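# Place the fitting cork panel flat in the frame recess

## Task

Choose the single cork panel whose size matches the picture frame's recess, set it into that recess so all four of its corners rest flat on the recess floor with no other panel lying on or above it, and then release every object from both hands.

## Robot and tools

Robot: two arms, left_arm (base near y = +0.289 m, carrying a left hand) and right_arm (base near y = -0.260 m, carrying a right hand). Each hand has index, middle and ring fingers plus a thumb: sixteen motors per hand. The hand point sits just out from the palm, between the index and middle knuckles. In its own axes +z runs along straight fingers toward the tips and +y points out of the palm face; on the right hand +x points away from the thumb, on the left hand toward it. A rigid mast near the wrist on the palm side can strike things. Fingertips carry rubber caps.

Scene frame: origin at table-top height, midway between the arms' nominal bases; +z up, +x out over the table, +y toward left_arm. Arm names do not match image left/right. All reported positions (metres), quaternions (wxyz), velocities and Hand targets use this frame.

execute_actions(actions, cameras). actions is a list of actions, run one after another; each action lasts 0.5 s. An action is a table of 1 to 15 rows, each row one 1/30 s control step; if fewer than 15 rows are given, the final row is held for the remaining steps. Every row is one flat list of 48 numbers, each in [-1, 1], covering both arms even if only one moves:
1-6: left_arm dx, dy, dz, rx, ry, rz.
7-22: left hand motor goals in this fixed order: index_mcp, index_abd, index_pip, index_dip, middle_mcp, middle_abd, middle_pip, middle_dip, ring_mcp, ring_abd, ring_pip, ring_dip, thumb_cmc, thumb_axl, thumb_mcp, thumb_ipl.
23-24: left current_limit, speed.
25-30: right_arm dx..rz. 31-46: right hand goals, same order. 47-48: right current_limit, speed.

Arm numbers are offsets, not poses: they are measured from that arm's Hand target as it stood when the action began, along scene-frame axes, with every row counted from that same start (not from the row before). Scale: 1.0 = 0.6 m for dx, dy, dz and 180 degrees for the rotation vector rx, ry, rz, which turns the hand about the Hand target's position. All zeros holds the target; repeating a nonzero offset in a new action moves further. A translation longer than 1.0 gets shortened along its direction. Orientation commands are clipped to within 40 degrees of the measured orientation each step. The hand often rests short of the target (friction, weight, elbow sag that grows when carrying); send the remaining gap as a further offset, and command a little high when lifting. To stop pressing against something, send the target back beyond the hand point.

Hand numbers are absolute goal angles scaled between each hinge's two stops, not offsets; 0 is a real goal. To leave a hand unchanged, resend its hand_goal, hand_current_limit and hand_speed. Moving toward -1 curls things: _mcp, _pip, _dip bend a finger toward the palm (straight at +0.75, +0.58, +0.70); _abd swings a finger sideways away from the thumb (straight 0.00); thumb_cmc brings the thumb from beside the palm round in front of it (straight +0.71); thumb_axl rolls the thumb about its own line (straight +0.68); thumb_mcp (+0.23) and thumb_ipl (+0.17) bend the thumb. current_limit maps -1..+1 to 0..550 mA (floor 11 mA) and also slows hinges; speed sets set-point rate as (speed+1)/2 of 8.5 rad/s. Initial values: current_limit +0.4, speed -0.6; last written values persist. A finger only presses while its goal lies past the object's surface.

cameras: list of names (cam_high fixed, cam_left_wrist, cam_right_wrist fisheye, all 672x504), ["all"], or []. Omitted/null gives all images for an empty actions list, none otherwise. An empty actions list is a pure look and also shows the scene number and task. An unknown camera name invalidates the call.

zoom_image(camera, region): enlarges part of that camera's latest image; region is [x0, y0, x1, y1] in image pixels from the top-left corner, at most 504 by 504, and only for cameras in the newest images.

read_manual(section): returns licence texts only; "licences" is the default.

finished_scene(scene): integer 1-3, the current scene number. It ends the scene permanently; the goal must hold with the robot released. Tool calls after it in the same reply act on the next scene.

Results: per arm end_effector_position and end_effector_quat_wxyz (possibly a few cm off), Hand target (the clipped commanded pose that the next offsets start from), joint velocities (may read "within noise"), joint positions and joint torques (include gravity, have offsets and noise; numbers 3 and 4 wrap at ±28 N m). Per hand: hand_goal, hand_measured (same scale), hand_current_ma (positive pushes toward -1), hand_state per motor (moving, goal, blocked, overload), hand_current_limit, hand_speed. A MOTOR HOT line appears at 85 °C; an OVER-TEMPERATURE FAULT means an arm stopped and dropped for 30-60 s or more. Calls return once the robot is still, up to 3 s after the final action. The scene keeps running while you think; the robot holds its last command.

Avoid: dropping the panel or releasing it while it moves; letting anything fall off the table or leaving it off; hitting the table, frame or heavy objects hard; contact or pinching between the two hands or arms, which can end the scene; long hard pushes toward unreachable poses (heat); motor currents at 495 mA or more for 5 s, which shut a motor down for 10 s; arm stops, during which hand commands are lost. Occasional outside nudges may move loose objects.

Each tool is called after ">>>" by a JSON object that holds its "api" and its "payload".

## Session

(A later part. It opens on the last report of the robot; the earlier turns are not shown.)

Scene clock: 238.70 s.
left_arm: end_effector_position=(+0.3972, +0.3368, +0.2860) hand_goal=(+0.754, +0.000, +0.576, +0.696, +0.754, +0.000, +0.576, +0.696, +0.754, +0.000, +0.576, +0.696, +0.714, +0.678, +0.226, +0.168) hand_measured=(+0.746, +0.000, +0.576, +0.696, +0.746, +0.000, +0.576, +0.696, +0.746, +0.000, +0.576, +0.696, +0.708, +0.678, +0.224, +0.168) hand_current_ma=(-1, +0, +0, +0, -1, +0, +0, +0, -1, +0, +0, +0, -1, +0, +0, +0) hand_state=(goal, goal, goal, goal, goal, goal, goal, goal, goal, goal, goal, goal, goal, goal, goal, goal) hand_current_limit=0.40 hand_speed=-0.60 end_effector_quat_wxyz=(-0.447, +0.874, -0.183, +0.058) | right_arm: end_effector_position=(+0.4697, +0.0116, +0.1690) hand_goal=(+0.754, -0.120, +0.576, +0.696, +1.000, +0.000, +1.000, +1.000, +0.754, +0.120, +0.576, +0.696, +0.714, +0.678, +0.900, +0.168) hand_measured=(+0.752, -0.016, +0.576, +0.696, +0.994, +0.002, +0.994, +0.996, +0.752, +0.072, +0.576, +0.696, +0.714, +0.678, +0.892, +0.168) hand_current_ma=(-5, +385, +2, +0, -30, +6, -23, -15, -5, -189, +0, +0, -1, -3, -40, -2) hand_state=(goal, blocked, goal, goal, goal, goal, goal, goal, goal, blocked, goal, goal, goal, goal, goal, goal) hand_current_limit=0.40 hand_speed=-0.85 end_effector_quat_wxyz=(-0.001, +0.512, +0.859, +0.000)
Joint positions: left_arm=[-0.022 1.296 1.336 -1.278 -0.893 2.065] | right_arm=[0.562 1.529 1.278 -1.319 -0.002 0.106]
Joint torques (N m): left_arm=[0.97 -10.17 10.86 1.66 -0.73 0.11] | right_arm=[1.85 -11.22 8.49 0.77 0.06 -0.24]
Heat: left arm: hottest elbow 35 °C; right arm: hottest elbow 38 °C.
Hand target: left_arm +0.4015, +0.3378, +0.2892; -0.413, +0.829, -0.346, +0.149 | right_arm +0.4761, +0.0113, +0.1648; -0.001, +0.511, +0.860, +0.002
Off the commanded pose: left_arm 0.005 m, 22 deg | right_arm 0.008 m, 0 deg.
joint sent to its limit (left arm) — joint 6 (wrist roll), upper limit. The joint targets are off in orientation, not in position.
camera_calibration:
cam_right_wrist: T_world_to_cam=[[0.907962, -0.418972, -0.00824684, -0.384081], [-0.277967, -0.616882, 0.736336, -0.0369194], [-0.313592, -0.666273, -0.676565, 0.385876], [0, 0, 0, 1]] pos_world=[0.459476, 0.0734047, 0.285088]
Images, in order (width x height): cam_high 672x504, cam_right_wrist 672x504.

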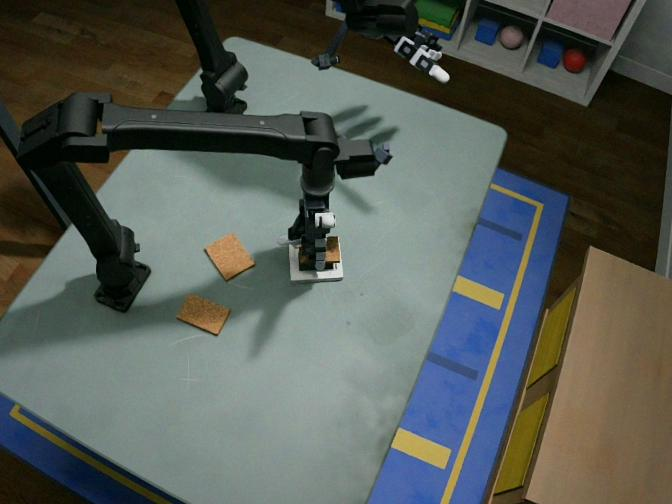

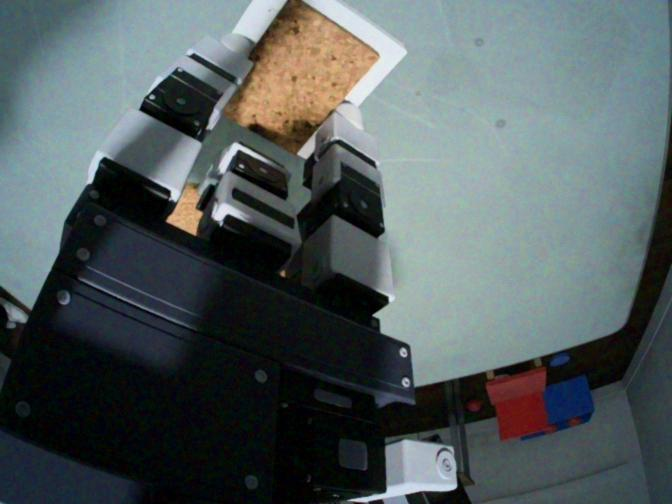

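>>> {"api": "execute_actions", "payload": {"actions": [[[0,0,0,0,0,0,0.754,0,0.576,0.696,0.754,0,0.576,0.696,0.754,0,0.576,0.696,0.714,0.678,0.226,0.168,0.4,-0.6,-0.009,-0.0125,0,0,0,0,0.754,-0.12,0.576,0.696,1,0,1,1,0.754,0.12,0.576,0.696,0.714,0.678,0.9,0.168,0.4,-0.85]],[[0,0,0,0,0,0,0.754,0,0.576,0.696,0.754,0,0.576,0.696,0.754,0,0.576,0.696,0.714,0.678,0.226,0.168,0.4,-0.6,0,0,-0.023,0,0,0,0.754,-0.12,0.576,0.696,1,0,1,1,0.754,0.12,0.576,0.696,0.714,0.678,0.9,0.168,0.4,-0.85]]], "cameras": ["cam_high","cam_right_wrist"]}}

>>> {"api": "zoom_image", "payload": {"camera": "cam_high", "region": [270, 210, 350, 290]}}

>>> {"api": "zoom_image", "payload": {"camera": "cam_right_wrist", "region": [150, 0, 450, 200]}}

Scene clock: 254.63 s.
left_arm: end_effector_position=(+0.3972, +0.3368, +0.2860) hand_goal=(+0.754, +0.000, +0.576, +0.696, +0.754, +0.000, +0.576, +0.696, +0.754, +0.000, +0.576, +0.696, +0.714, +0.678, +0.226, +0.168) hand_measured=(+0.746, +0.000, +0.576, +0.696, +0.746, +0.000, +0.576, +0.696, +0.746, +0.000, +0.576, +0.696, +0.708, +0.678, +0.224, +0.168) hand_current_ma=(-1, +0, +0, +0, -1, +0, +0, +0, -1, +0, +0, +0, -1, +0, +0, +0) hand_state=(goal, goal, goal, goal, goal, goal, goal, goal, goal, goal, goal, goal, goal, goal, goal, goal) hand_current_limit=0.40 hand_speed=-0.60 end_effector_quat_wxyz=(-0.447, +0.874, -0.183, +0.058) | right_arm: end_effector_position=(+0.4651, +0.0044, +0.1498) hand_goal=(+0.754, -0.120, +0.576, +0.696, +1.000, +0.000, +1.000, +1.000, +0.754, +0.120, +0.576, +0.696, +0.714, +0.678, +0.900, +0.168) hand_measured=(+0.752, -0.016, +0.576, +0.696, +0.994, +0.002, +0.994, +0.996, +0.752, +0.072, +0.576, +0.696, +0.714, +0.678, +0.894, +0.168) hand_current_ma=(-5, +385, +2, +0, -30, +6, -23, -15, -5, -189, +0, +0, -1, -3, -38, -2) hand_state=(goal, blocked, goal, goal, goal, goal, goal, goal, goal, blocked, goal, goal, goal, goal, goal, goal) hand_current_limit=0.40 hand_speed=-0.85 end_effector_quat_wxyz=(-0.003, +0.512, +0.859, -0.004)
Joint positions: left_arm=[-0.022 1.296 1.336 -1.278 -0.893 2.065] | right_arm=[0.555 1.529 1.228 -1.28 -0.002 0.099]
Joint torques (N m): left_arm=[1.03 -10.23 10.85 1.68 -0.73 0.11] | right_arm=[1.85 -11.87 8.31 0.75 0.07 -0.24]
Heat: left arm: hottest elbow 35 °C; right arm: hottest elbow 37 °C.
Hand target: left_arm +0.4015, +0.3378, +0.2892; -0.413, +0.829, -0.346, +0.149 | right_arm +0.4707, +0.0038, +0.1510; -0.001, +0.511, +0.860, +0.002
Off the commanded pose: left_arm 0.005 m, 22 deg | right_arm 0.006 m, 1 deg.
joint sent to its limit (left arm) — joint 6 (wrist roll), upper limit. The joint targets are off in orientation, not in position.
camera_calibration:
cam_right_wrist: T_world_to_cam=[[0.907722, -0.419336, -0.014084, -0.382083], [-0.271493, -0.612621, 0.742285, -0.0324119], [-0.319895, -0.669964, -0.669936, 0.368627], [0, 0, 0, 1]] pos_world=[0.455948, 0.066889, 0.265634]
Images, in order (width x height): cam_high 672x504, cam_right_wrist 672x504.

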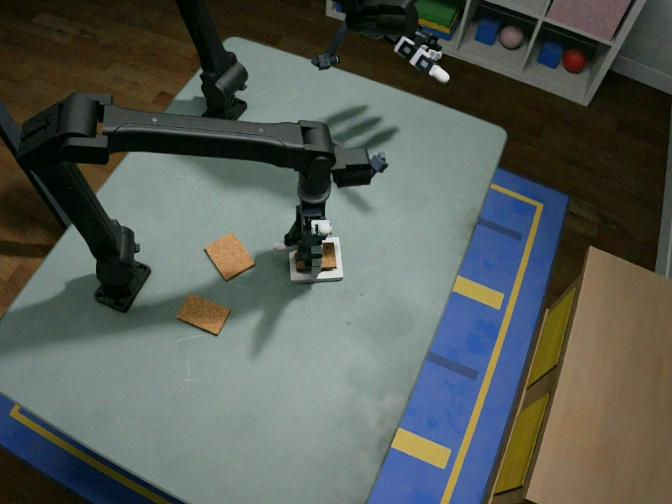

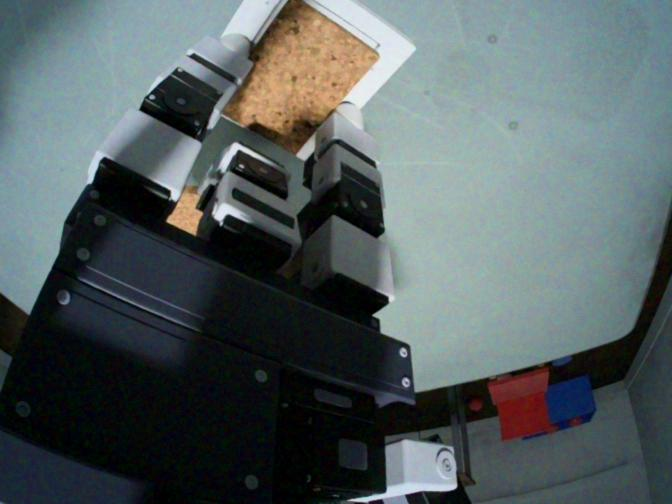

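Scaled by 6.300 from the camera's 672x504 image, which has a finer 960x720 frame.

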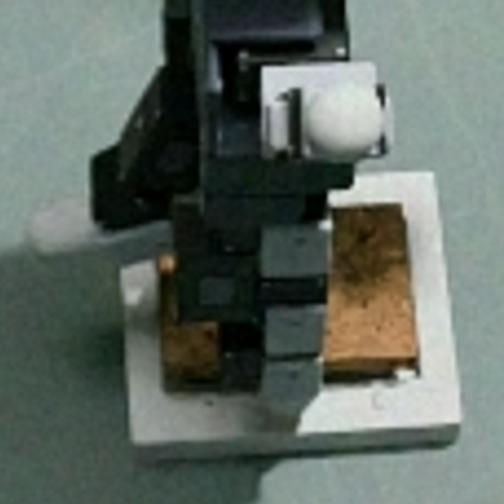

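Scaled by 1.680 from the camera's 672x504 image, which has a finer 960x720 frame.

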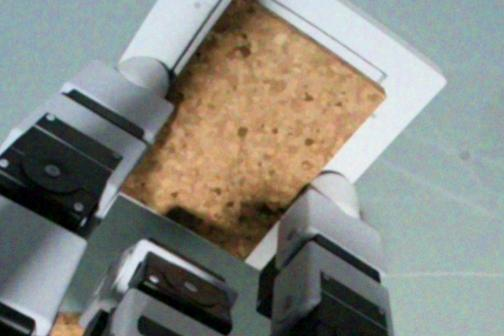

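>>> {"api": "execute_actions", "payload": {"actions": [[[0,0,0,0,0,0,0.754,0,0.576,0.696,0.754,0,0.576,0.696,0.754,0,0.576,0.696,0.714,0.678,0.226,0.168,0.4,-0.6,0.001,0.0025,-0.015,0,0,0,0.754,-0.12,0.576,0.696,1,0,1,1,0.754,0.12,0.576,0.696,0.714,0.678,0.9,0.168,0.4,-0.85]]], "cameras": ["cam_high","cam_right_wrist"]}}

>>> {"api": "zoom_image", "payload": {"camera": "cam_high", "region": [270, 210, 350, 290]}}

>>> {"api": "zoom_image", "payload": {"camera": "cam_right_wrist", "region": [200, 0, 450, 160]}}

Scene clock: 264.27 s.
left_arm: end_effector_position=(+0.3972, +0.3368, +0.2860) hand_goal=(+0.754, +0.000, +0.576, +0.696, +0.754, +0.000, +0.576, +0.696, +0.754, +0.000, +0.576, +0.696, +0.714, +0.678, +0.226, +0.168) hand_measured=(+0.746, +0.000, +0.576, +0.696, +0.746, +0.000, +0.576, +0.696, +0.746, +0.000, +0.576, +0.696, +0.708, +0.678, +0.224, +0.168) hand_current_ma=(-1, +0, +0, +0, -1, +0, +0, +0, -1, +0, +0, +0, -1, +0, +0, +0) hand_state=(goal, goal, goal, goal, goal, goal, goal, goal, goal, goal, goal, goal, goal, goal, goal, goal) hand_current_limit=0.40 hand_speed=-0.60 end_effector_quat_wxyz=(-0.447, +0.874, -0.183, +0.058) | right_arm: end_effector_position=(+0.4661, +0.0051, +0.1462) hand_goal=(+0.754, -0.120, +0.576, +0.696, +1.000, +0.000, +1.000, +1.000, +0.754, +0.120, +0.576, +0.696, +0.714, +0.678, +0.900, +0.168) hand_measured=(+0.752, -0.016, +0.576, +0.696, +0.994, +0.002, +0.994, +0.996, +0.752, +0.072, +0.576, +0.696, +0.714, +0.678, +0.894, +0.168) hand_current_ma=(-5, +385, +2, +0, -30, +6, -23, -15, -5, -189, +0, +0, -1, -3, -38, -2) hand_state=(goal, blocked, goal, goal, goal, goal, goal, goal, goal, blocked, goal, goal, goal, goal, goal, goal) hand_current_limit=0.40 hand_speed=-0.85 end_effector_quat_wxyz=(-0.001, +0.512, +0.859, +0.000)
Joint positions: left_arm=[-0.022 1.296 1.336 -1.278 -0.893 2.065] | right_arm=[0.555 1.529 1.215 -1.257 -0.002 0.099]
Joint torques (N m): left_arm=[1.08 -10.29 10.91 1.68 -0.72 0.12] | right_arm=[2.02 -11.11 8.23 0.77 0.06 -0.22]
Heat: left arm: hottest elbow 35 °C; right arm: hottest elbow 36 °C.
Hand target: left_arm +0.4015, +0.3378, +0.2892; -0.413, +0.829, -0.346, +0.149 | right_arm +0.4712, +0.0053, +0.1420; -0.001, +0.511, +0.860, +0.002
Off the commanded pose: left_arm 0.005 m, 22 deg | right_arm 0.007 m, 0 deg.
joint sent to its limit (left arm) — joint 6 (wrist roll), upper limit. The joint targets are off in orientation, not in position.
camera_calibration:
cam_right_wrist: T_world_to_cam=[[0.907795, -0.419326, -0.00854128, -0.383586], [-0.27808, -0.617009, 0.736187, -0.0251026], [-0.313973, -0.665932, -0.676724, 0.365117], [0, 0, 0, 1]] pos_world=[0.455874, 0.0668071, 0.262288]
Images, in order (width x height): cam_high 672x504, cam_right_wrist 672x504.

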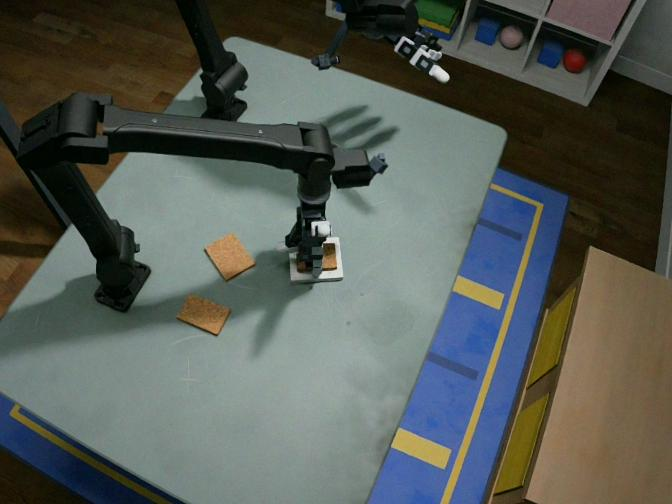

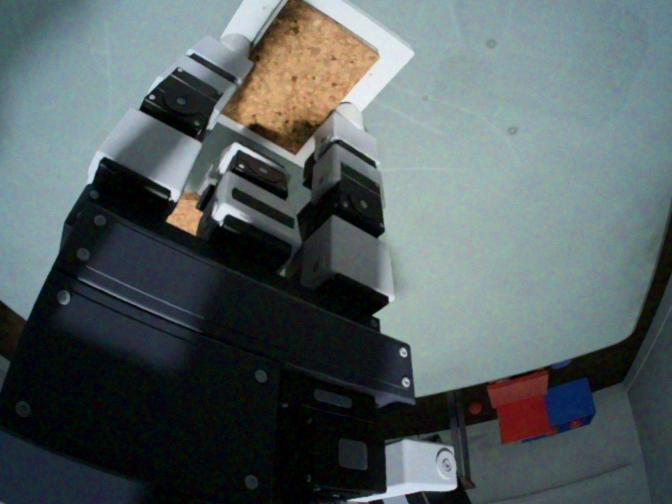

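Scaled by 6.300 from the camera's 672x504 image, which has a finer 960x720 frame.

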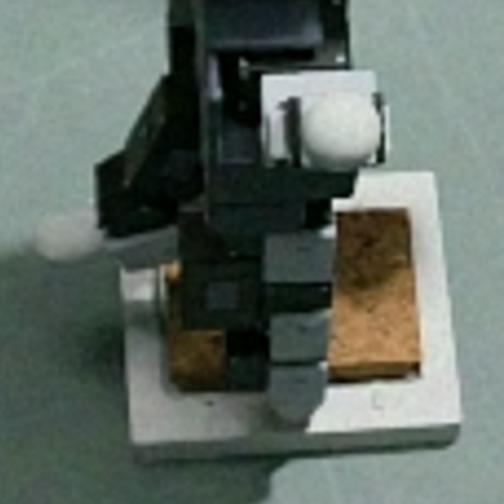

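Scaled by 2.016 from the camera's 672x504 image, which has a finer 960x720 frame.

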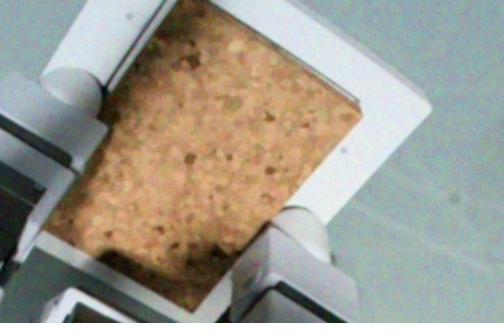

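>>> {"api": "execute_actions", "payload": {"actions": [[[0,0,0,0,0,0,0.754,0,0.576,0.696,0.754,0,0.576,0.696,0.754,0,0.576,0.696,0.714,0.678,0.226,0.168,0.4,-0.6,-0.003,0.002,-0.01,0,0,0,0.754,-0.12,0.576,0.696,1,0,1,1,0.754,0.12,0.576,0.696,0.714,0.678,0.9,0.168,0.4,-0.85]]], "cameras": ["cam_high","cam_right_wrist"]}}

>>> {"api": "zoom_image", "payload": {"camera": "cam_high", "region": [270, 210, 350, 290]}}

>>> {"api": "zoom_image", "payload": {"camera": "cam_right_wrist", "region": [200, 0, 450, 160]}}

Scene clock: 273.77 s.
left_arm: end_effector_position=(+0.3972, +0.3368, +0.2860) hand_goal=(+0.754, +0.000, +0.576, +0.696, +0.754, +0.000, +0.576, +0.696, +0.754, +0.000, +0.576, +0.696, +0.714, +0.678, +0.226, +0.168) hand_measured=(+0.746, +0.000, +0.576, +0.696, +0.746, +0.000, +0.576, +0.696, +0.746, +0.000, +0.576, +0.696, +0.708, +0.678, +0.224, +0.168) hand_current_ma=(-1, +0, +0, +0, -1, +0, +0, +0, -1, +0, +0, +0, -1, +0, +0, +0) hand_state=(goal, goal, goal, goal, goal, goal, goal, goal, goal, goal, goal, goal, goal, goal, goal, goal) hand_current_limit=0.40 hand_speed=-0.60 end_effector_quat_wxyz=(-0.447, +0.874, -0.183, +0.058) | right_arm: end_effector_position=(+0.4660, +0.0052, +0.1431) hand_goal=(+0.754, -0.120, +0.576, +0.696, +1.000, +0.000, +1.000, +1.000, +0.754, +0.120, +0.576, +0.696, +0.714, +0.678, +0.900, +0.168) hand_measured=(+0.752, -0.016, +0.576, +0.696, +0.994, +0.002, +0.994, +0.996, +0.754, +0.072, +0.576, +0.696, +0.714, +0.678, +0.894, +0.168) hand_current_ma=(-5, +385, +2, +0, -30, +6, -23, -15, -1, -189, -1, +0, -1, -3, -38, -2) hand_state=(goal, blocked, goal, goal, goal, goal, goal, goal, goal, blocked, goal, goal, goal, goal, goal, goal) hand_current_limit=0.40 hand_speed=-0.85 end_effector_quat_wxyz=(+0.000, +0.512, +0.859, +0.003)
Joint positions: left_arm=[-0.022 1.296 1.336 -1.278 -0.893 2.065] | right_arm=[0.555 1.529 1.206 -1.243 -0.003 0.099]
Joint torques (N m): left_arm=[0.91 -10.29 10.85 1.65 -0.72 0.11] | right_arm=[2.43 -10.81 7.88 0.85 0.09 -0.17]
Heat: left arm: hottest elbow 35 °C; right arm: hottest elbow 36 °C.
Hand target: left_arm +0.4015, +0.3378, +0.2892; -0.413, +0.829, -0.346, +0.149 | right_arm +0.4695, +0.0065, +0.1360; -0.001, +0.511, +0.860, +0.002
Off the commanded pose: left_arm 0.005 m, 22 deg | right_arm 0.008 m, 0 deg.
joint sent to its limit (left arm) — joint 6 (wrist roll), upper limit. The joint targets are off in orientation, not in position.
camera_calibration:
cam_right_wrist: T_world_to_cam=[[0.907822, -0.4193, -0.00682231, -0.383797], [-0.280569, -0.619387, 0.73324, -0.0211225], [-0.311673, -0.663737, -0.679936, 0.362532], [0, 0, 0, 1]] pos_world=[0.455484, 0.0666168, 0.259368]
Images, in order (width x height): cam_high 672x504, cam_right_wrist 672x504.

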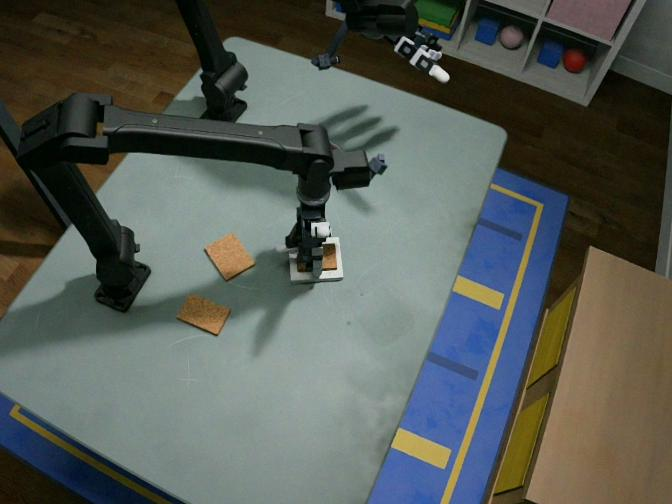

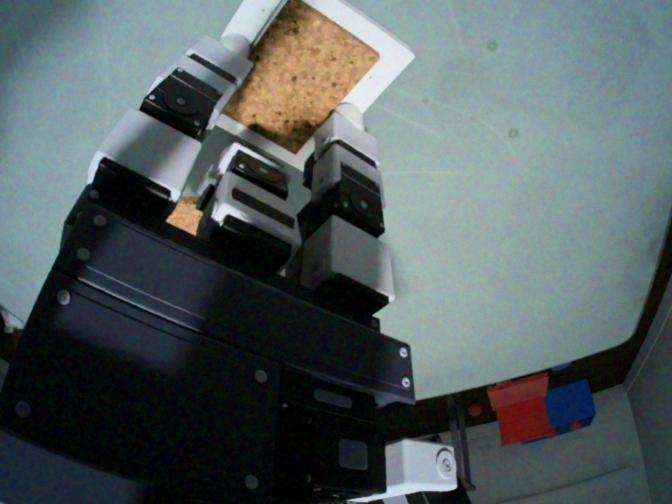

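Scaled by 6.300 from the camera's 672x504 image, which has a finer 960x720 frame.

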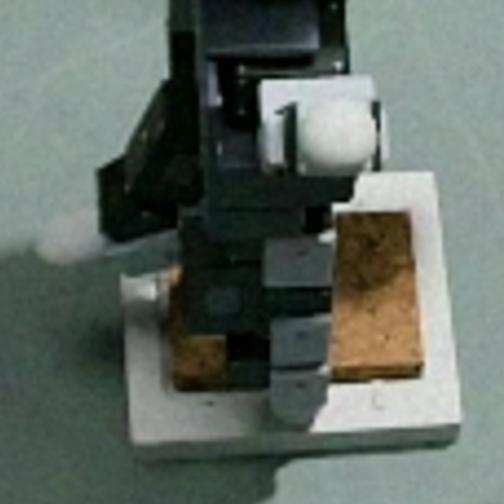

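Scaled by 2.016 from the camera's 672x504 image, which has a finer 960x720 frame.

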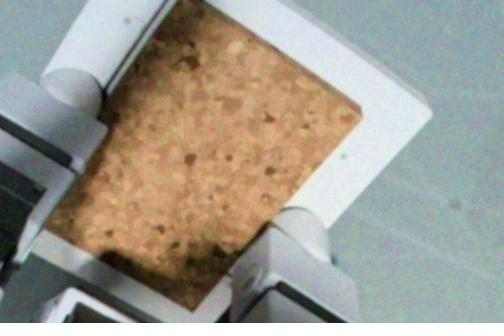

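>>> {"api": "execute_actions", "payload": {"actions": [[[0,0,0,0,0,0,0.754,0,0.576,0.696,0.754,0,0.576,0.696,0.754,0,0.576,0.696,0.714,0.678,0.226,0.168,0.4,-0.6,-0.008,0,0.012,0,0,0,0.754,-0.12,0.576,0.696,1,0,1,1,0.754,0.12,0.576,0.696,0.714,0.678,0.9,0.168,0.4,-0.85]]], "cameras": ["cam_high","cam_right_wrist"]}}

>>> {"api": "zoom_image", "payload": {"camera": "cam_high", "region": [270, 210, 350, 290]}}

>>> {"api": "zoom_image", "payload": {"camera": "cam_right_wrist", "region": [200, 0, 450, 160]}}

Scene clock: 284.57 s.
left_arm: end_effector_position=(+0.3972, +0.3368, +0.2860) hand_goal=(+0.754, +0.000, +0.576, +0.696, +0.754, +0.000, +0.576, +0.696, +0.754, +0.000, +0.576, +0.696, +0.714, +0.678, +0.226, +0.168) hand_measured=(+0.746, +0.000, +0.576, +0.696, +0.746, +0.000, +0.576, +0.696, +0.746, +0.000, +0.576, +0.696, +0.708, +0.678, +0.224, +0.168) hand_current_ma=(-1, +0, +0, +0, -1, +0, +0, +0, -1, +0, +0, +0, -1, +0, +0, +0) hand_state=(goal, goal, goal, goal, goal, goal, goal, goal, goal, goal, goal, goal, goal, goal, goal, goal) hand_current_limit=0.40 hand_speed=-0.60 end_effector_quat_wxyz=(-0.447, +0.874, -0.183, +0.058) | right_arm: end_effector_position=(+0.4660, +0.0052, +0.1431) hand_goal=(+0.754, -0.120, +0.576, +0.696, +1.000, +0.000, +1.000, +1.000, +0.754, +0.120, +0.576, +0.696, +0.714, +0.678, +0.900, +0.168) hand_measured=(+0.752, -0.016, +0.576, +0.696, +0.994, +0.002, +0.994, +0.996, +0.754, +0.072, +0.576, +0.696, +0.714, +0.678, +0.894, +0.168) hand_current_ma=(-5, +385, +2, +0, -30, +6, -23, -15, -1, -189, -1, +0, -1, -3, -38, -2) hand_state=(goal, blocked, goal, goal, goal, goal, goal, goal, goal, blocked, goal, goal, goal, goal, goal, goal) hand_current_limit=0.40 hand_speed=-0.85 end_effector_quat_wxyz=(+0.000, +0.512, +0.859, +0.003)
Joint positions: left_arm=[-0.022 1.296 1.336 -1.278 -0.893 2.065] | right_arm=[0.555 1.529 1.206 -1.243 -0.003 0.099]
Joint torques (N m): left_arm=[1.03 -10.23 10.88 1.7 -0.72 0.11] | right_arm=[2.96 -12.04 8.06 0.25 0.09 -0.11]
Heat: left arm: hottest elbow 35 °C; right arm: hottest elbow 36 °C.
Hand target: left_arm +0.4015, +0.3378, +0.2892; -0.413, +0.829, -0.346, +0.149 | right_arm +0.4647, +0.0065, +0.1432; -0.001, +0.511, +0.860, +0.002
Off the commanded pose: left_arm 0.005 m, 22 deg | right_arm 0.002 m, 0 deg.
joint sent to its limit (left arm) — joint 6 (wrist roll), upper limit. The joint targets are off in orientation, not in position.
camera_calibration:
cam_right_wrist: T_world_to_cam=[[0.907822, -0.4193, -0.00682231, -0.383797], [-0.280569, -0.619387, 0.73324, -0.0211225], [-0.311673, -0.663737, -0.679936, 0.362532], [0, 0, 0, 1]] pos_world=[0.455484, 0.0666168, 0.259368]
Images, in order (width x height): cam_high 672x504, cam_right_wrist 672x504.

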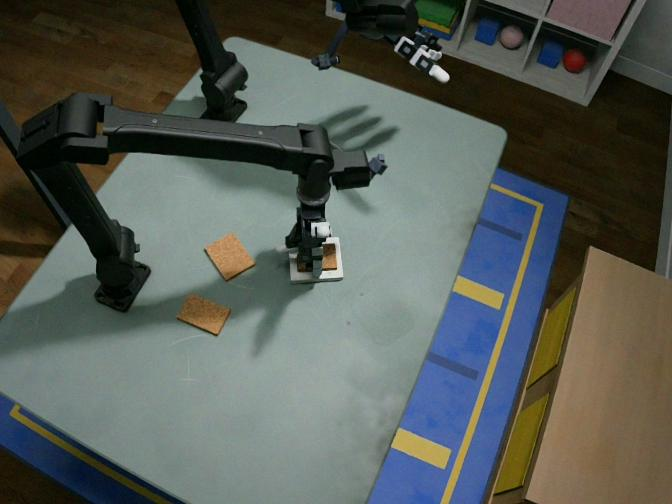

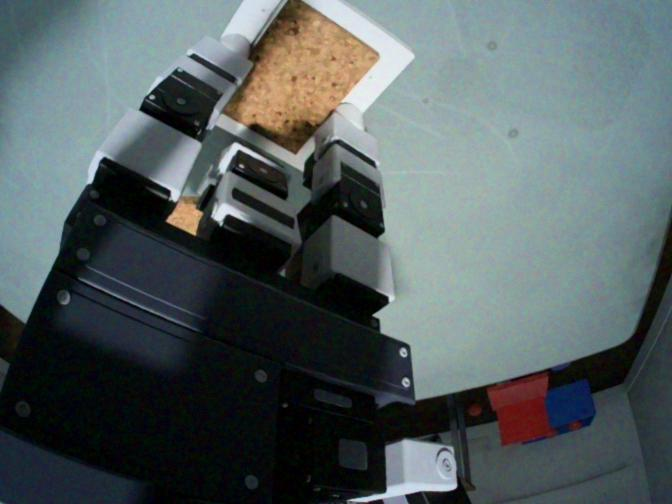

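Scaled by 6.300 from the camera's 672x504 image, which has a finer 960x720 frame.

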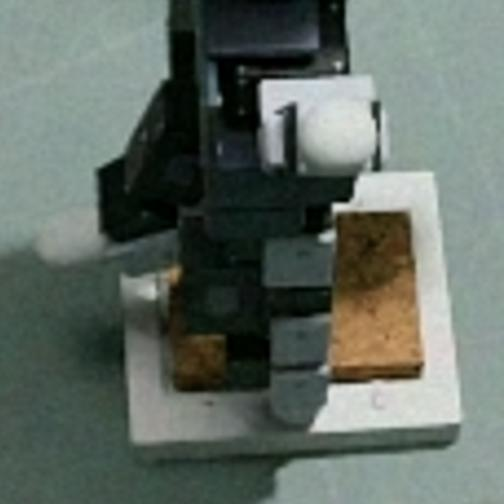

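Scaled by 2.016 from the camera's 672x504 image, which has a finer 960x720 frame.

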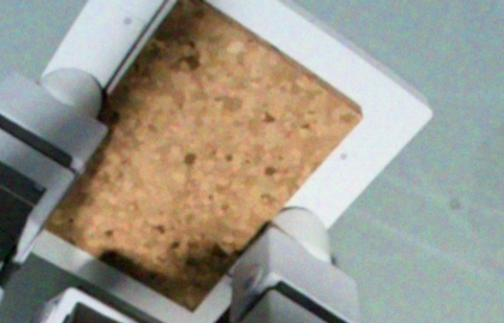

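>>> {"api": "execute_actions", "payload": {"actions": [[[0,0,0,0,0,0,0.754,0,0.576,0.696,0.754,0,0.576,0.696,0.754,0,0.576,0.696,0.714,0.678,0.226,0.168,0.4,-0.6,-0.008,0,0.012,0,0,0,0.754,-0.12,0.576,0.696,1,0,1,1,0.754,0.12,0.576,0.696,0.714,0.678,0.9,0.168,0.4,-0.85]]], "cameras": ["cam_high","cam_right_wrist"]}}

>>> {"api": "zoom_image", "payload": {"camera": "cam_high", "region": [270, 210, 350, 290]}}

>>> {"api": "zoom_image", "payload": {"camera": "cam_right_wrist", "region": [200, 0, 450, 160]}}

Scene clock: 287.47 s.
left_arm: end_effector_position=(+0.3972, +0.3368, +0.2860) hand_goal=(+0.754, +0.000, +0.576, +0.696, +0.754, +0.000, +0.576, +0.696, +0.754, +0.000, +0.576, +0.696, +0.714, +0.678, +0.226, +0.168) hand_measured=(+0.746, +0.000, +0.576, +0.696, +0.746, +0.000, +0.576, +0.696, +0.746, +0.000, +0.576, +0.696, +0.708, +0.678, +0.224, +0.168) hand_current_ma=(-1, +0, +0, +0, -1, +0, +0, +0, -1, +0, +0, +0, -1, +0, +0, +0) hand_state=(goal, goal, goal, goal, goal, goal, goal, goal, goal, goal, goal, goal, goal, goal, goal, goal) hand_current_limit=0.40 hand_speed=-0.60 end_effector_quat_wxyz=(-0.447, +0.874, -0.183, +0.058) | right_arm: end_effector_position=(+0.4649, +0.0044, +0.1426) hand_goal=(+0.754, -0.120, +0.576, +0.696, +1.000, +0.000, +1.000, +1.000, +0.754, +0.120, +0.576, +0.696, +0.714, +0.678, +0.900, +0.168) hand_measured=(+0.752, -0.016, +0.576, +0.696, +0.994, +0.002, +0.994, +0.996, +0.746, +0.072, +0.572, +0.696, +0.714, +0.678, +0.894, +0.168) hand_current_ma=(-5, +385, +2, +0, -30, +6, -23, -15, -33, -189, -14, -3, -1, -3, -38, -2) hand_state=(goal, blocked, goal, goal, goal, goal, goal, goal, goal, blocked, goal, goal, goal, goal, goal, goal) hand_current_limit=0.40 hand_speed=-0.85 end_effector_quat_wxyz=(-0.002, +0.512, +0.859, +0.000)
Joint positions: left_arm=[-0.022 1.296 1.336 -1.278 -0.893 2.065] | right_arm=[0.555 1.529 1.206 -1.249 -0.003 0.099]
Joint torques (N m): left_arm=[1.08 -10.17 10.91 1.66 -0.72 0.11] | right_arm=[3.43 -13.22 8.18 -0.14 0.1 -0.06]
Heat: left arm: hottest elbow 35 °C; right arm: hottest elbow 36 °C.
Hand target: left_arm +0.4015, +0.3378, +0.2892; -0.413, +0.829, -0.346, +0.149 | right_arm +0.4599, +0.0064, +0.1504; -0.001, +0.511, +0.860, +0.002
Off the commanded pose: left_arm 0.005 m, 22 deg | right_arm 0.009 m, 0 deg.
joint sent to its limit (left arm) — joint 6 (wrist roll), upper limit. The joint targets are off in orientation, not in position.
camera_calibration:
cam_right_wrist: T_world_to_cam=[[0.907788, -0.419317, -0.0097624, -0.38268], [-0.277088, -0.617023, 0.736549, -0.023711], [-0.314871, -0.665925, -0.676313, 0.362205], [0, 0, 0, 1]] pos_world=[0.45487, 0.0661071, 0.258692]
Images, in order (width x height): cam_high 672x504, cam_right_wrist 672x504.

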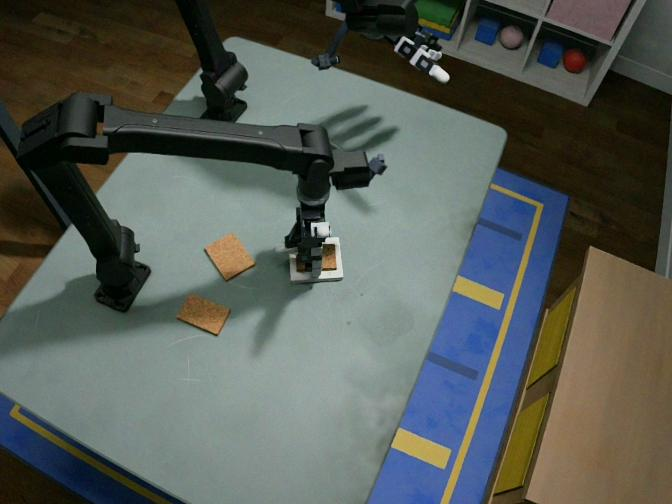

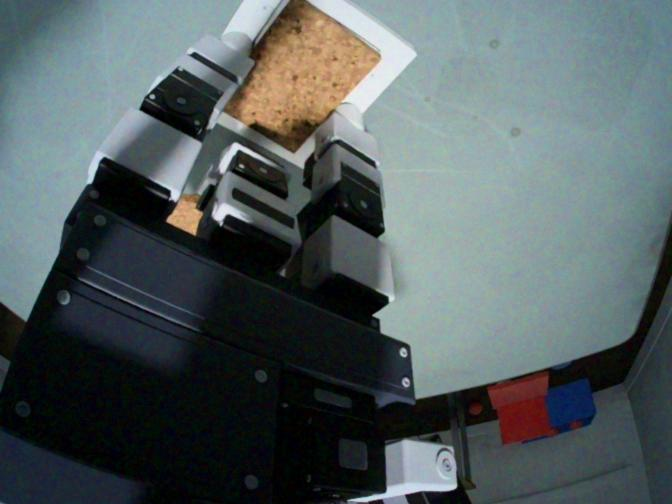

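Scaled by 6.300 from the camera's 672x504 image, which has a finer 960x720 frame.

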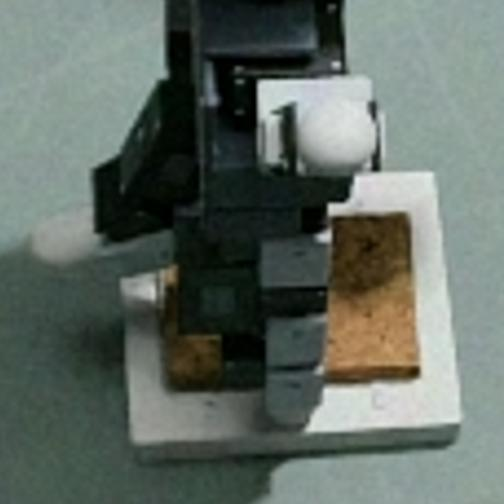

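Scaled by 2.016 from the camera's 672x504 image, which has a finer 960x720 frame.

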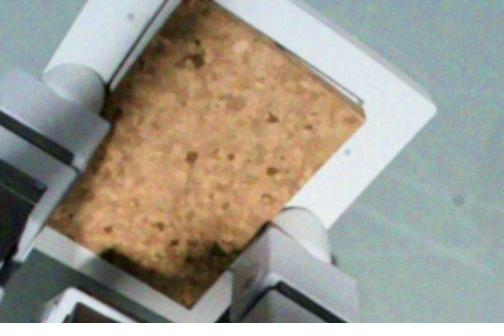

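>>> {"api": "execute_actions", "payload": {"actions": [[[0,0,0,0,0,0,0.754,0,0.576,0.696,0.754,0,0.576,0.696,0.754,0,0.576,0.696,0.714,0.678,0.226,0.168,0.4,-0.6,0,0,0.01,0,0,0,0.754,-0.12,0.576,0.696,1,0,1,1,0.754,0.12,0.576,0.696,0.714,0.678,0.9,0.168,0.4,-0.85]],[[0,0,0,0,0,0,0.754,0,0.576,0.696,0.754,0,0.576,0.696,0.754,0,0.576,0.696,0.714,0.678,0.226,0.168,0.4,-0.6,0,0,0,0,0,0,0.754,-0.14,0.576,0.696,1,0,1,1,0.754,0.09,0.576,0.696,0.714,0.678,0.9,0.168,0.4,-0.85]]], "cameras": ["cam_high","cam_right_wrist"]}}

>>> {"api": "zoom_image", "payload": {"camera": "cam_high", "region": [270, 210, 350, 290]}}

>>> {"api": "zoom_image", "payload": {"camera": "cam_right_wrist", "region": [200, 0, 450, 160]}}

Scene clock: 295.83 s.
left_arm: end_effector_position=(+0.3972, +0.3368, +0.2860) hand_goal=(+0.754, +0.000, +0.576, +0.696, +0.754, +0.000, +0.576, +0.696, +0.754, +0.000, +0.576, +0.696, +0.714, +0.678, +0.226, +0.168) hand_measured=(+0.746, +0.000, +0.576, +0.696, +0.746, +0.000, +0.576, +0.696, +0.746, +0.000, +0.576, +0.696, +0.708, +0.678, +0.224, +0.168) hand_current_ma=(-1, +0, +0, +0, -1, +0, +0, +0, -1, +0, +0, +0, -1, +0, +0, +0) hand_state=(goal, goal, goal, goal, goal, goal, goal, goal, goal, goal, goal, goal, goal, goal, goal, goal) hand_current_limit=0.40 hand_speed=-0.60 end_effector_quat_wxyz=(-0.447, +0.874, -0.183, +0.058) | right_arm: end_effector_position=(+0.4618, +0.0024, +0.1415) hand_goal=(+0.754, -0.140, +0.576, +0.696, +1.000, +0.000, +1.000, +1.000, +0.754, +0.090, +0.576, +0.696, +0.714, +0.678, +0.900, +0.168) hand_measured=(+0.750, -0.030, +0.576, +0.696, +0.994, +0.002, +0.994, +0.996, +0.744, +0.056, +0.572, +0.694, +0.714, +0.678, +0.894, +0.168) hand_current_ma=(-16, +385, -3, +0, -30, +6, -23, -15, -43, -133, -20, -6, -1, -3, -38, -2) hand_state=(goal, blocked, goal, goal, goal, goal, goal, goal, goal, blocked, goal, goal, goal, goal, goal, goal) hand_current_limit=0.40 hand_speed=-0.85 end_effector_quat_wxyz=(-0.005, +0.512, +0.859, -0.006)
Joint positions: left_arm=[-0.022 1.296 1.336 -1.278 -0.893 2.065] | right_arm=[0.555 1.529 1.206 -1.263 -0.003 0.099]
Joint torques (N m): left_arm=[0.97 -10.34 10.88 1.66 -0.73 0.11] | right_arm=[3.37 -13.51 9.13 -0.2 0.1 -0.06]
Heat: left arm: hottest elbow 35 °C; right arm: hottest elbow 36 °C.
Hand target: left_arm +0.4015, +0.3378, +0.2892; -0.413, +0.829, -0.346, +0.149 | right_arm +0.4600, +0.0064, +0.1564; -0.001, +0.511, +0.860, +0.002
Off the commanded pose: left_arm 0.005 m, 22 deg | right_arm 0.016 m, 1 deg.
joint sent to its limit (left arm) — joint 6 (wrist roll), upper limit. The joint targets are off in orientation, not in position.
camera_calibration:
cam_right_wrist: T_world_to_cam=[[0.907633, -0.419394, -0.0176463, -0.379536], [-0.26798, -0.611282, 0.744661, -0.0302514], [-0.323093, -0.67115, -0.667209, 0.361694], [0, 0, 0, 1]] pos_world=[0.453234, 0.0650838, 0.257155]
Images, in order (width x height): cam_high 672x504, cam_right_wrist 672x504.

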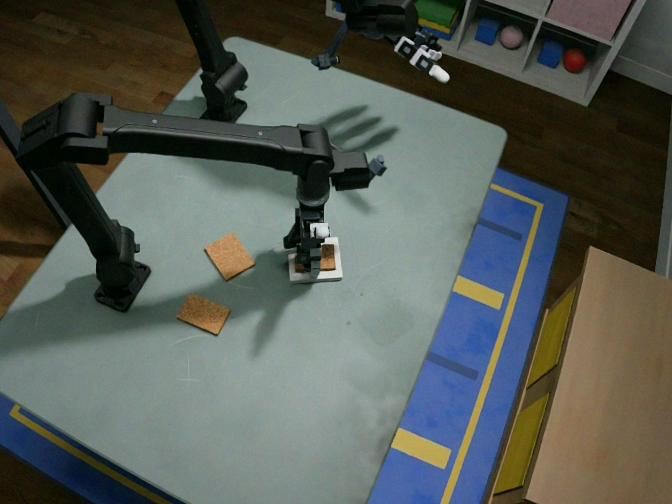

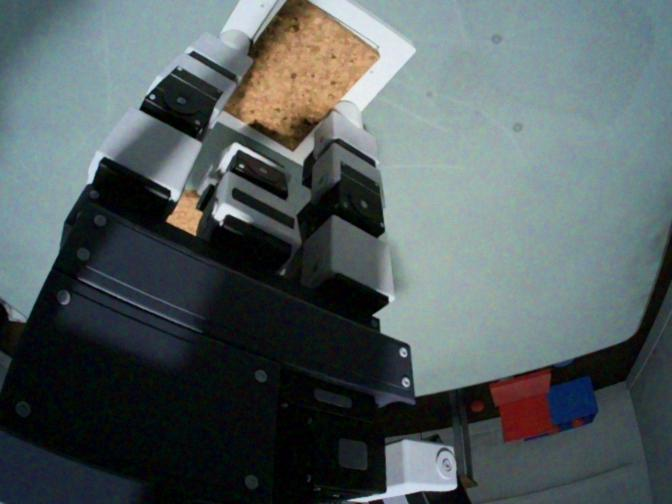

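Scaled by 6.300 from the camera's 672x504 image, which has a finer 960x720 frame.

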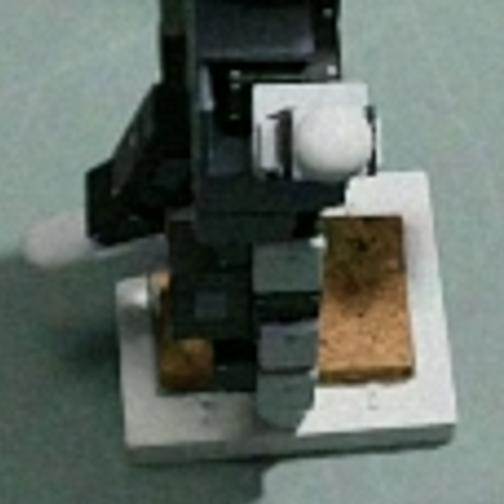

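Scaled by 2.016 from the camera's 672x504 image, which has a finer 960x720 frame.

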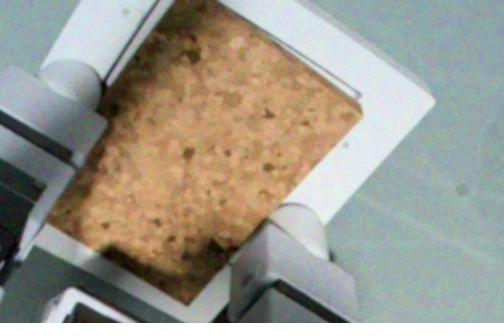

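>>> {"api": "execute_actions", "payload": {"actions": [[[0,0,0,0,0,0,0.754,0,0.576,0.696,0.754,0,0.576,0.696,0.754,0,0.576,0.696,0.714,0.678,0.226,0.168,0.4,-0.6,0,0,0.015,0,0,0,0.754,-0.14,0.576,0.696,1,0,1,1,0.754,0.09,0.576,0.696,0.714,0.678,0.9,0.168,0.4,-0.85]]], "cameras": ["cam_high","cam_right_wrist"]}}

>>> {"api": "zoom_image", "payload": {"camera": "cam_high", "region": [270, 210, 350, 290]}}

>>> {"api": "zoom_image", "payload": {"camera": "cam_right_wrist", "region": [200, 0, 450, 160]}}

Scene clock: 301.37 s.
left_arm: end_effector_position=(+0.3972, +0.3368, +0.2860) hand_goal=(+0.754, +0.000, +0.576, +0.696, +0.754, +0.000, +0.576, +0.696, +0.754, +0.000, +0.576, +0.696, +0.714, +0.678, +0.226, +0.168) hand_measured=(+0.746, +0.000, +0.576, +0.696, +0.746, +0.000, +0.576, +0.696, +0.746, +0.000, +0.576, +0.696, +0.708, +0.678, +0.224, +0.168) hand_current_ma=(-1, +0, +0, +0, -1, +0, +0, +0, -1, +0, +0, +0, -1, +0, +0, +0) hand_state=(goal, goal, goal, goal, goal, goal, goal, goal, goal, goal, goal, goal, goal, goal, goal, goal) hand_current_limit=0.40 hand_speed=-0.60 end_effector_quat_wxyz=(-0.447, +0.874, -0.183, +0.058) | right_arm: end_effector_position=(+0.4567, -0.0010, +0.1401) hand_goal=(+0.754, -0.140, +0.576, +0.696, +1.000, +0.000, +1.000, +1.000, +0.754, +0.090, +0.576, +0.696, +0.714, +0.678, +0.900, +0.168) hand_measured=(+0.750, -0.036, +0.574, +0.696, +0.994, +0.002, +0.994, +0.996, +0.744, +0.050, +0.572, +0.694, +0.714, +0.678, +0.894, +0.168) hand_current_ma=(-21, +385, -6, +0, -30, +6, -23, -15, -43, -156, -20, -6, -1, -3, -38, -2) hand_state=(goal, blocked, goal, goal, goal, goal, goal, goal, goal, blocked, goal, goal, goal, goal, goal, goal) hand_current_limit=0.40 hand_speed=-0.85 end_effector_quat_wxyz=(-0.010, +0.512, +0.859, -0.017)
Joint positions: left_arm=[-0.022 1.296 1.336 -1.278 -0.893 2.065] | right_arm=[0.555 1.528 1.206 -1.288 -0.003 0.099]
Joint torques (N m): left_arm=[0.91 -10.29 10.86 1.68 -0.73 0.11] | right_arm=[3.43 -13.98 10.52 -0.21 0.1 -0.06]
Heat: left arm: hottest elbow 35 °C; right arm: hottest elbow 36 °C.
Hand target: left_arm +0.4015, +0.3378, +0.2892; -0.413, +0.829, -0.346, +0.149 | right_arm +0.4600, +0.0064, +0.1655; -0.001, +0.511, +0.860, +0.002
Off the commanded pose: left_arm 0.005 m, 22 deg | right_arm 0.027 m, 2 deg.
joint sent to its limit (left arm) — joint 6 (wrist roll), upper limit. The joint targets are off in orientation, not in position.
camera_calibration:
cam_right_wrist: T_world_to_cam=[[0.907151, -0.419747, -0.0298354, -0.374442], [-0.253306, -0.601305, 0.757805, -0.041308], [-0.336026, -0.679886, -0.651799, 0.360583], [0, 0, 0, 1]] pos_world=[0.450377, 0.0631456, 0.255159]
Images, in order (width x height): cam_high 672x504, cam_right_wrist 672x504.

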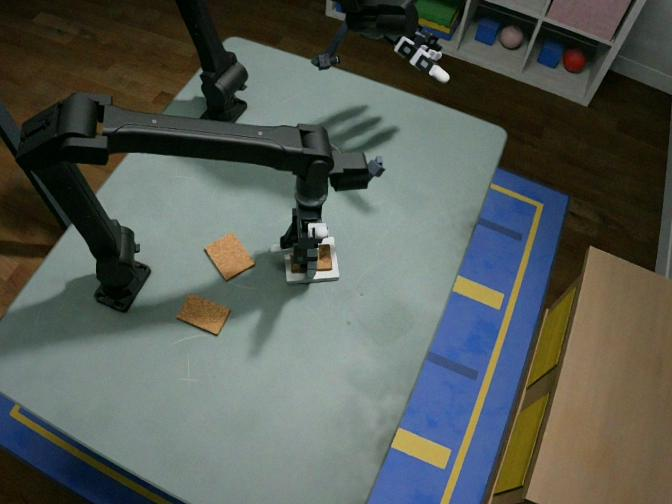

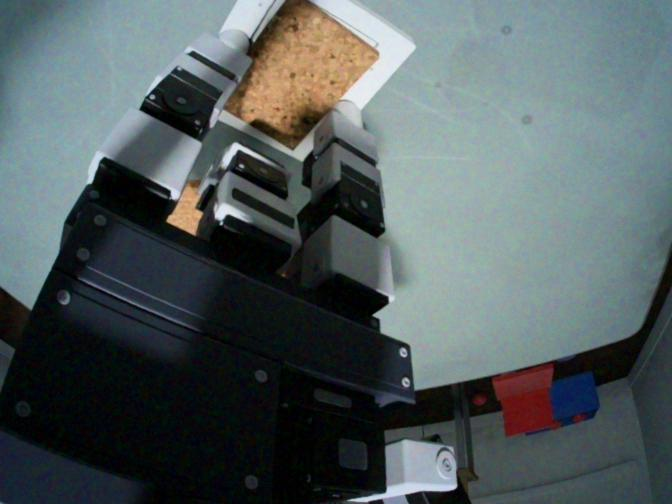

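Scaled by 6.300 from the camera's 672x504 image, which has a finer 960x720 frame.

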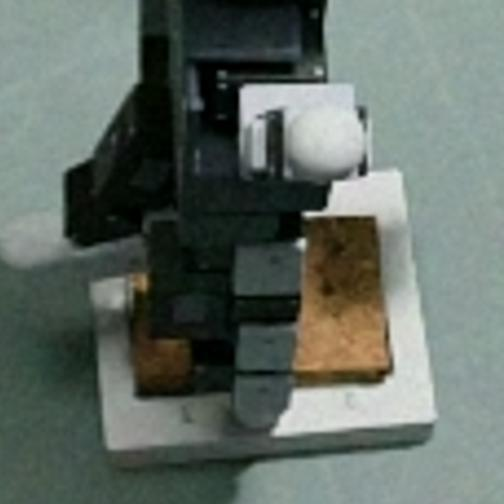

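Scaled by 2.016 from the camera's 672x504 image, which has a finer 960x720 frame.

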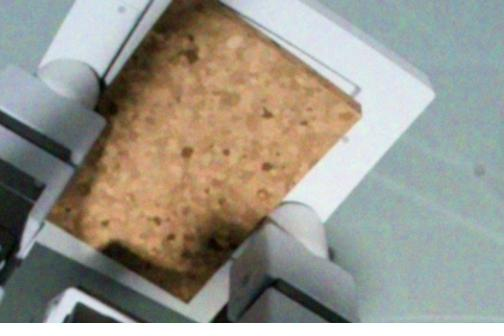

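>>> {"api": "execute_actions", "payload": {"actions": [[[0,0,0,0,0,0,0.754,0,0.576,0.696,0.754,0,0.576,0.696,0.754,0,0.576,0.696,0.714,0.678,0.226,0.168,0.4,-0.6,0,0,0.03,0,0,0,0.754,-0.14,0.576,0.696,1,0,1,1,0.754,0.09,0.576,0.696,0.714,0.678,0.9,0.168,0.4,-0.85]]], "cameras": ["cam_high","cam_right_wrist"]}}

>>> {"api": "zoom_image", "payload": {"camera": "cam_high", "region": [270, 210, 350, 290]}}

>>> {"api": "zoom_image", "payload": {"camera": "cam_right_wrist", "region": [200, 0, 450, 160]}}

Scene clock: 307.90 s.
left_arm: end_effector_position=(+0.3972, +0.3368, +0.2860) hand_goal=(+0.754, +0.000, +0.576, +0.696, +0.754, +0.000, +0.576, +0.696, +0.754, +0.000, +0.576, +0.696, +0.714, +0.678, +0.226, +0.168) hand_measured=(+0.746, +0.000, +0.576, +0.696, +0.746, +0.000, +0.576, +0.696, +0.746, +0.000, +0.576, +0.696, +0.708, +0.678, +0.224, +0.168) hand_current_ma=(-1, +0, +0, +0, -1, +0, +0, +0, -1, +0, +0, +0, -1, +0, +0, +0) hand_state=(goal, goal, goal, goal, goal, goal, goal, goal, goal, goal, goal, goal, goal, goal, goal, goal) hand_current_limit=0.40 hand_speed=-0.60 end_effector_quat_wxyz=(-0.447, +0.874, -0.183, +0.058) | right_arm: end_effector_position=(+0.4499, -0.0056, +0.1491) hand_goal=(+0.754, -0.140, +0.576, +0.696, +1.000, +0.000, +1.000, +1.000, +0.754, +0.090, +0.576, +0.696, +0.714, +0.678, +0.900, +0.168) hand_measured=(+0.750, -0.036, +0.574, +0.696, +0.994, +0.002, +0.994, +0.996, +0.748, +0.050, +0.572, +0.694, +0.714, +0.678, +0.894, +0.168) hand_current_ma=(-18, +385, -6, +0, -30, +6, -23, -15, -27, -156, -15, -6, -1, -3, -38, -2) hand_state=(goal, blocked, goal, goal, goal, goal, goal, goal, goal, blocked, goal, goal, goal, goal, goal, goal) hand_current_limit=0.40 hand_speed=-0.85 end_effector_quat_wxyz=(-0.015, +0.512, +0.858, -0.027)
Joint positions: left_arm=[-0.022 1.296 1.336 -1.278 -0.893 2.065] | right_arm=[0.555 1.514 1.219 -1.338 -0.003 0.099]
Joint torques (N m): left_arm=[0.97 -10.23 10.89 1.68 -0.73 0.11] | right_arm=[3.43 -14.04 12.41 -0.06 0.09 -0.06]
Heat: left arm: hottest elbow 35 °C; right arm: hottest elbow 36 °C.
Hand target: left_arm +0.4015, +0.3378, +0.2892; -0.413, +0.829, -0.346, +0.149 | right_arm +0.4599, +0.0064, +0.1835; -0.001, +0.511, +0.860, +0.002
Off the commanded pose: left_arm 0.005 m, 22 deg | right_arm 0.038 m, 4 deg.
joint sent to its limit (left arm) — joint 6 (wrist roll), upper limit. The joint targets are off in orientation, not in position.
camera_calibration:
cam_right_wrist: T_world_to_cam=[[0.906485, -0.42017, -0.0417285, -0.367792], [-0.238756, -0.591579, 0.770085, -0.0609085], [-0.348252, -0.688108, -0.636576, 0.3643], [0, 0, 0, 1]] pos_world=[0.445724, 0.0601099, 0.263462]
Images, in order (width x height): cam_high 672x504, cam_right_wrist 672x504.

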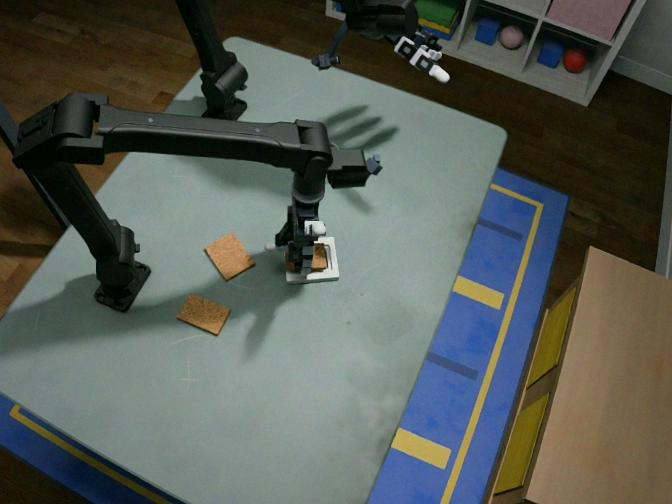

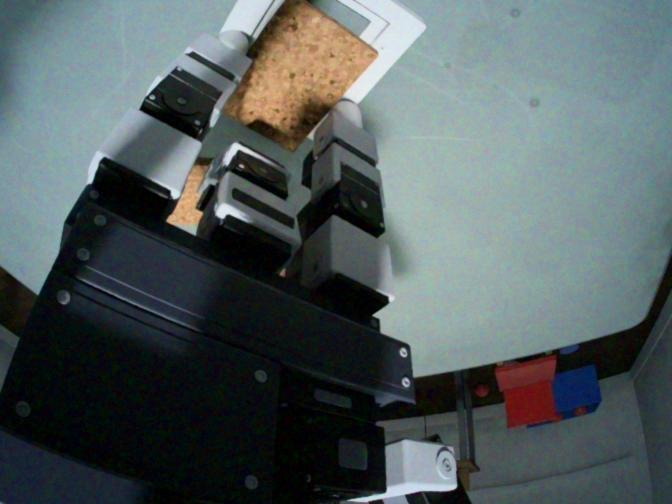

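Scaled by 6.300 from the camera's 672x504 image, which has a finer 960x720 frame.

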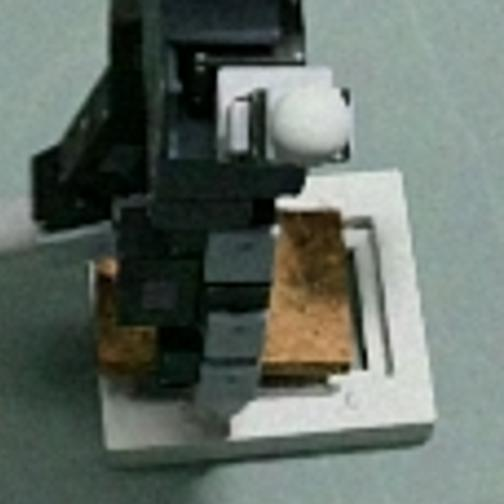

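Scaled by 2.016 from the camera's 672x504 image, which has a finer 960x720 frame.

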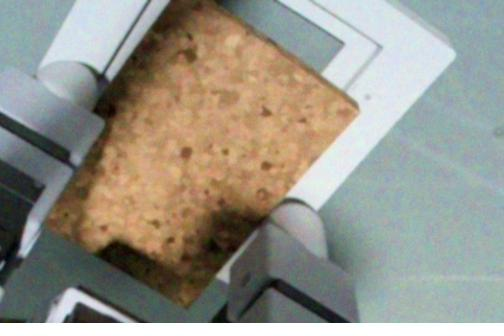

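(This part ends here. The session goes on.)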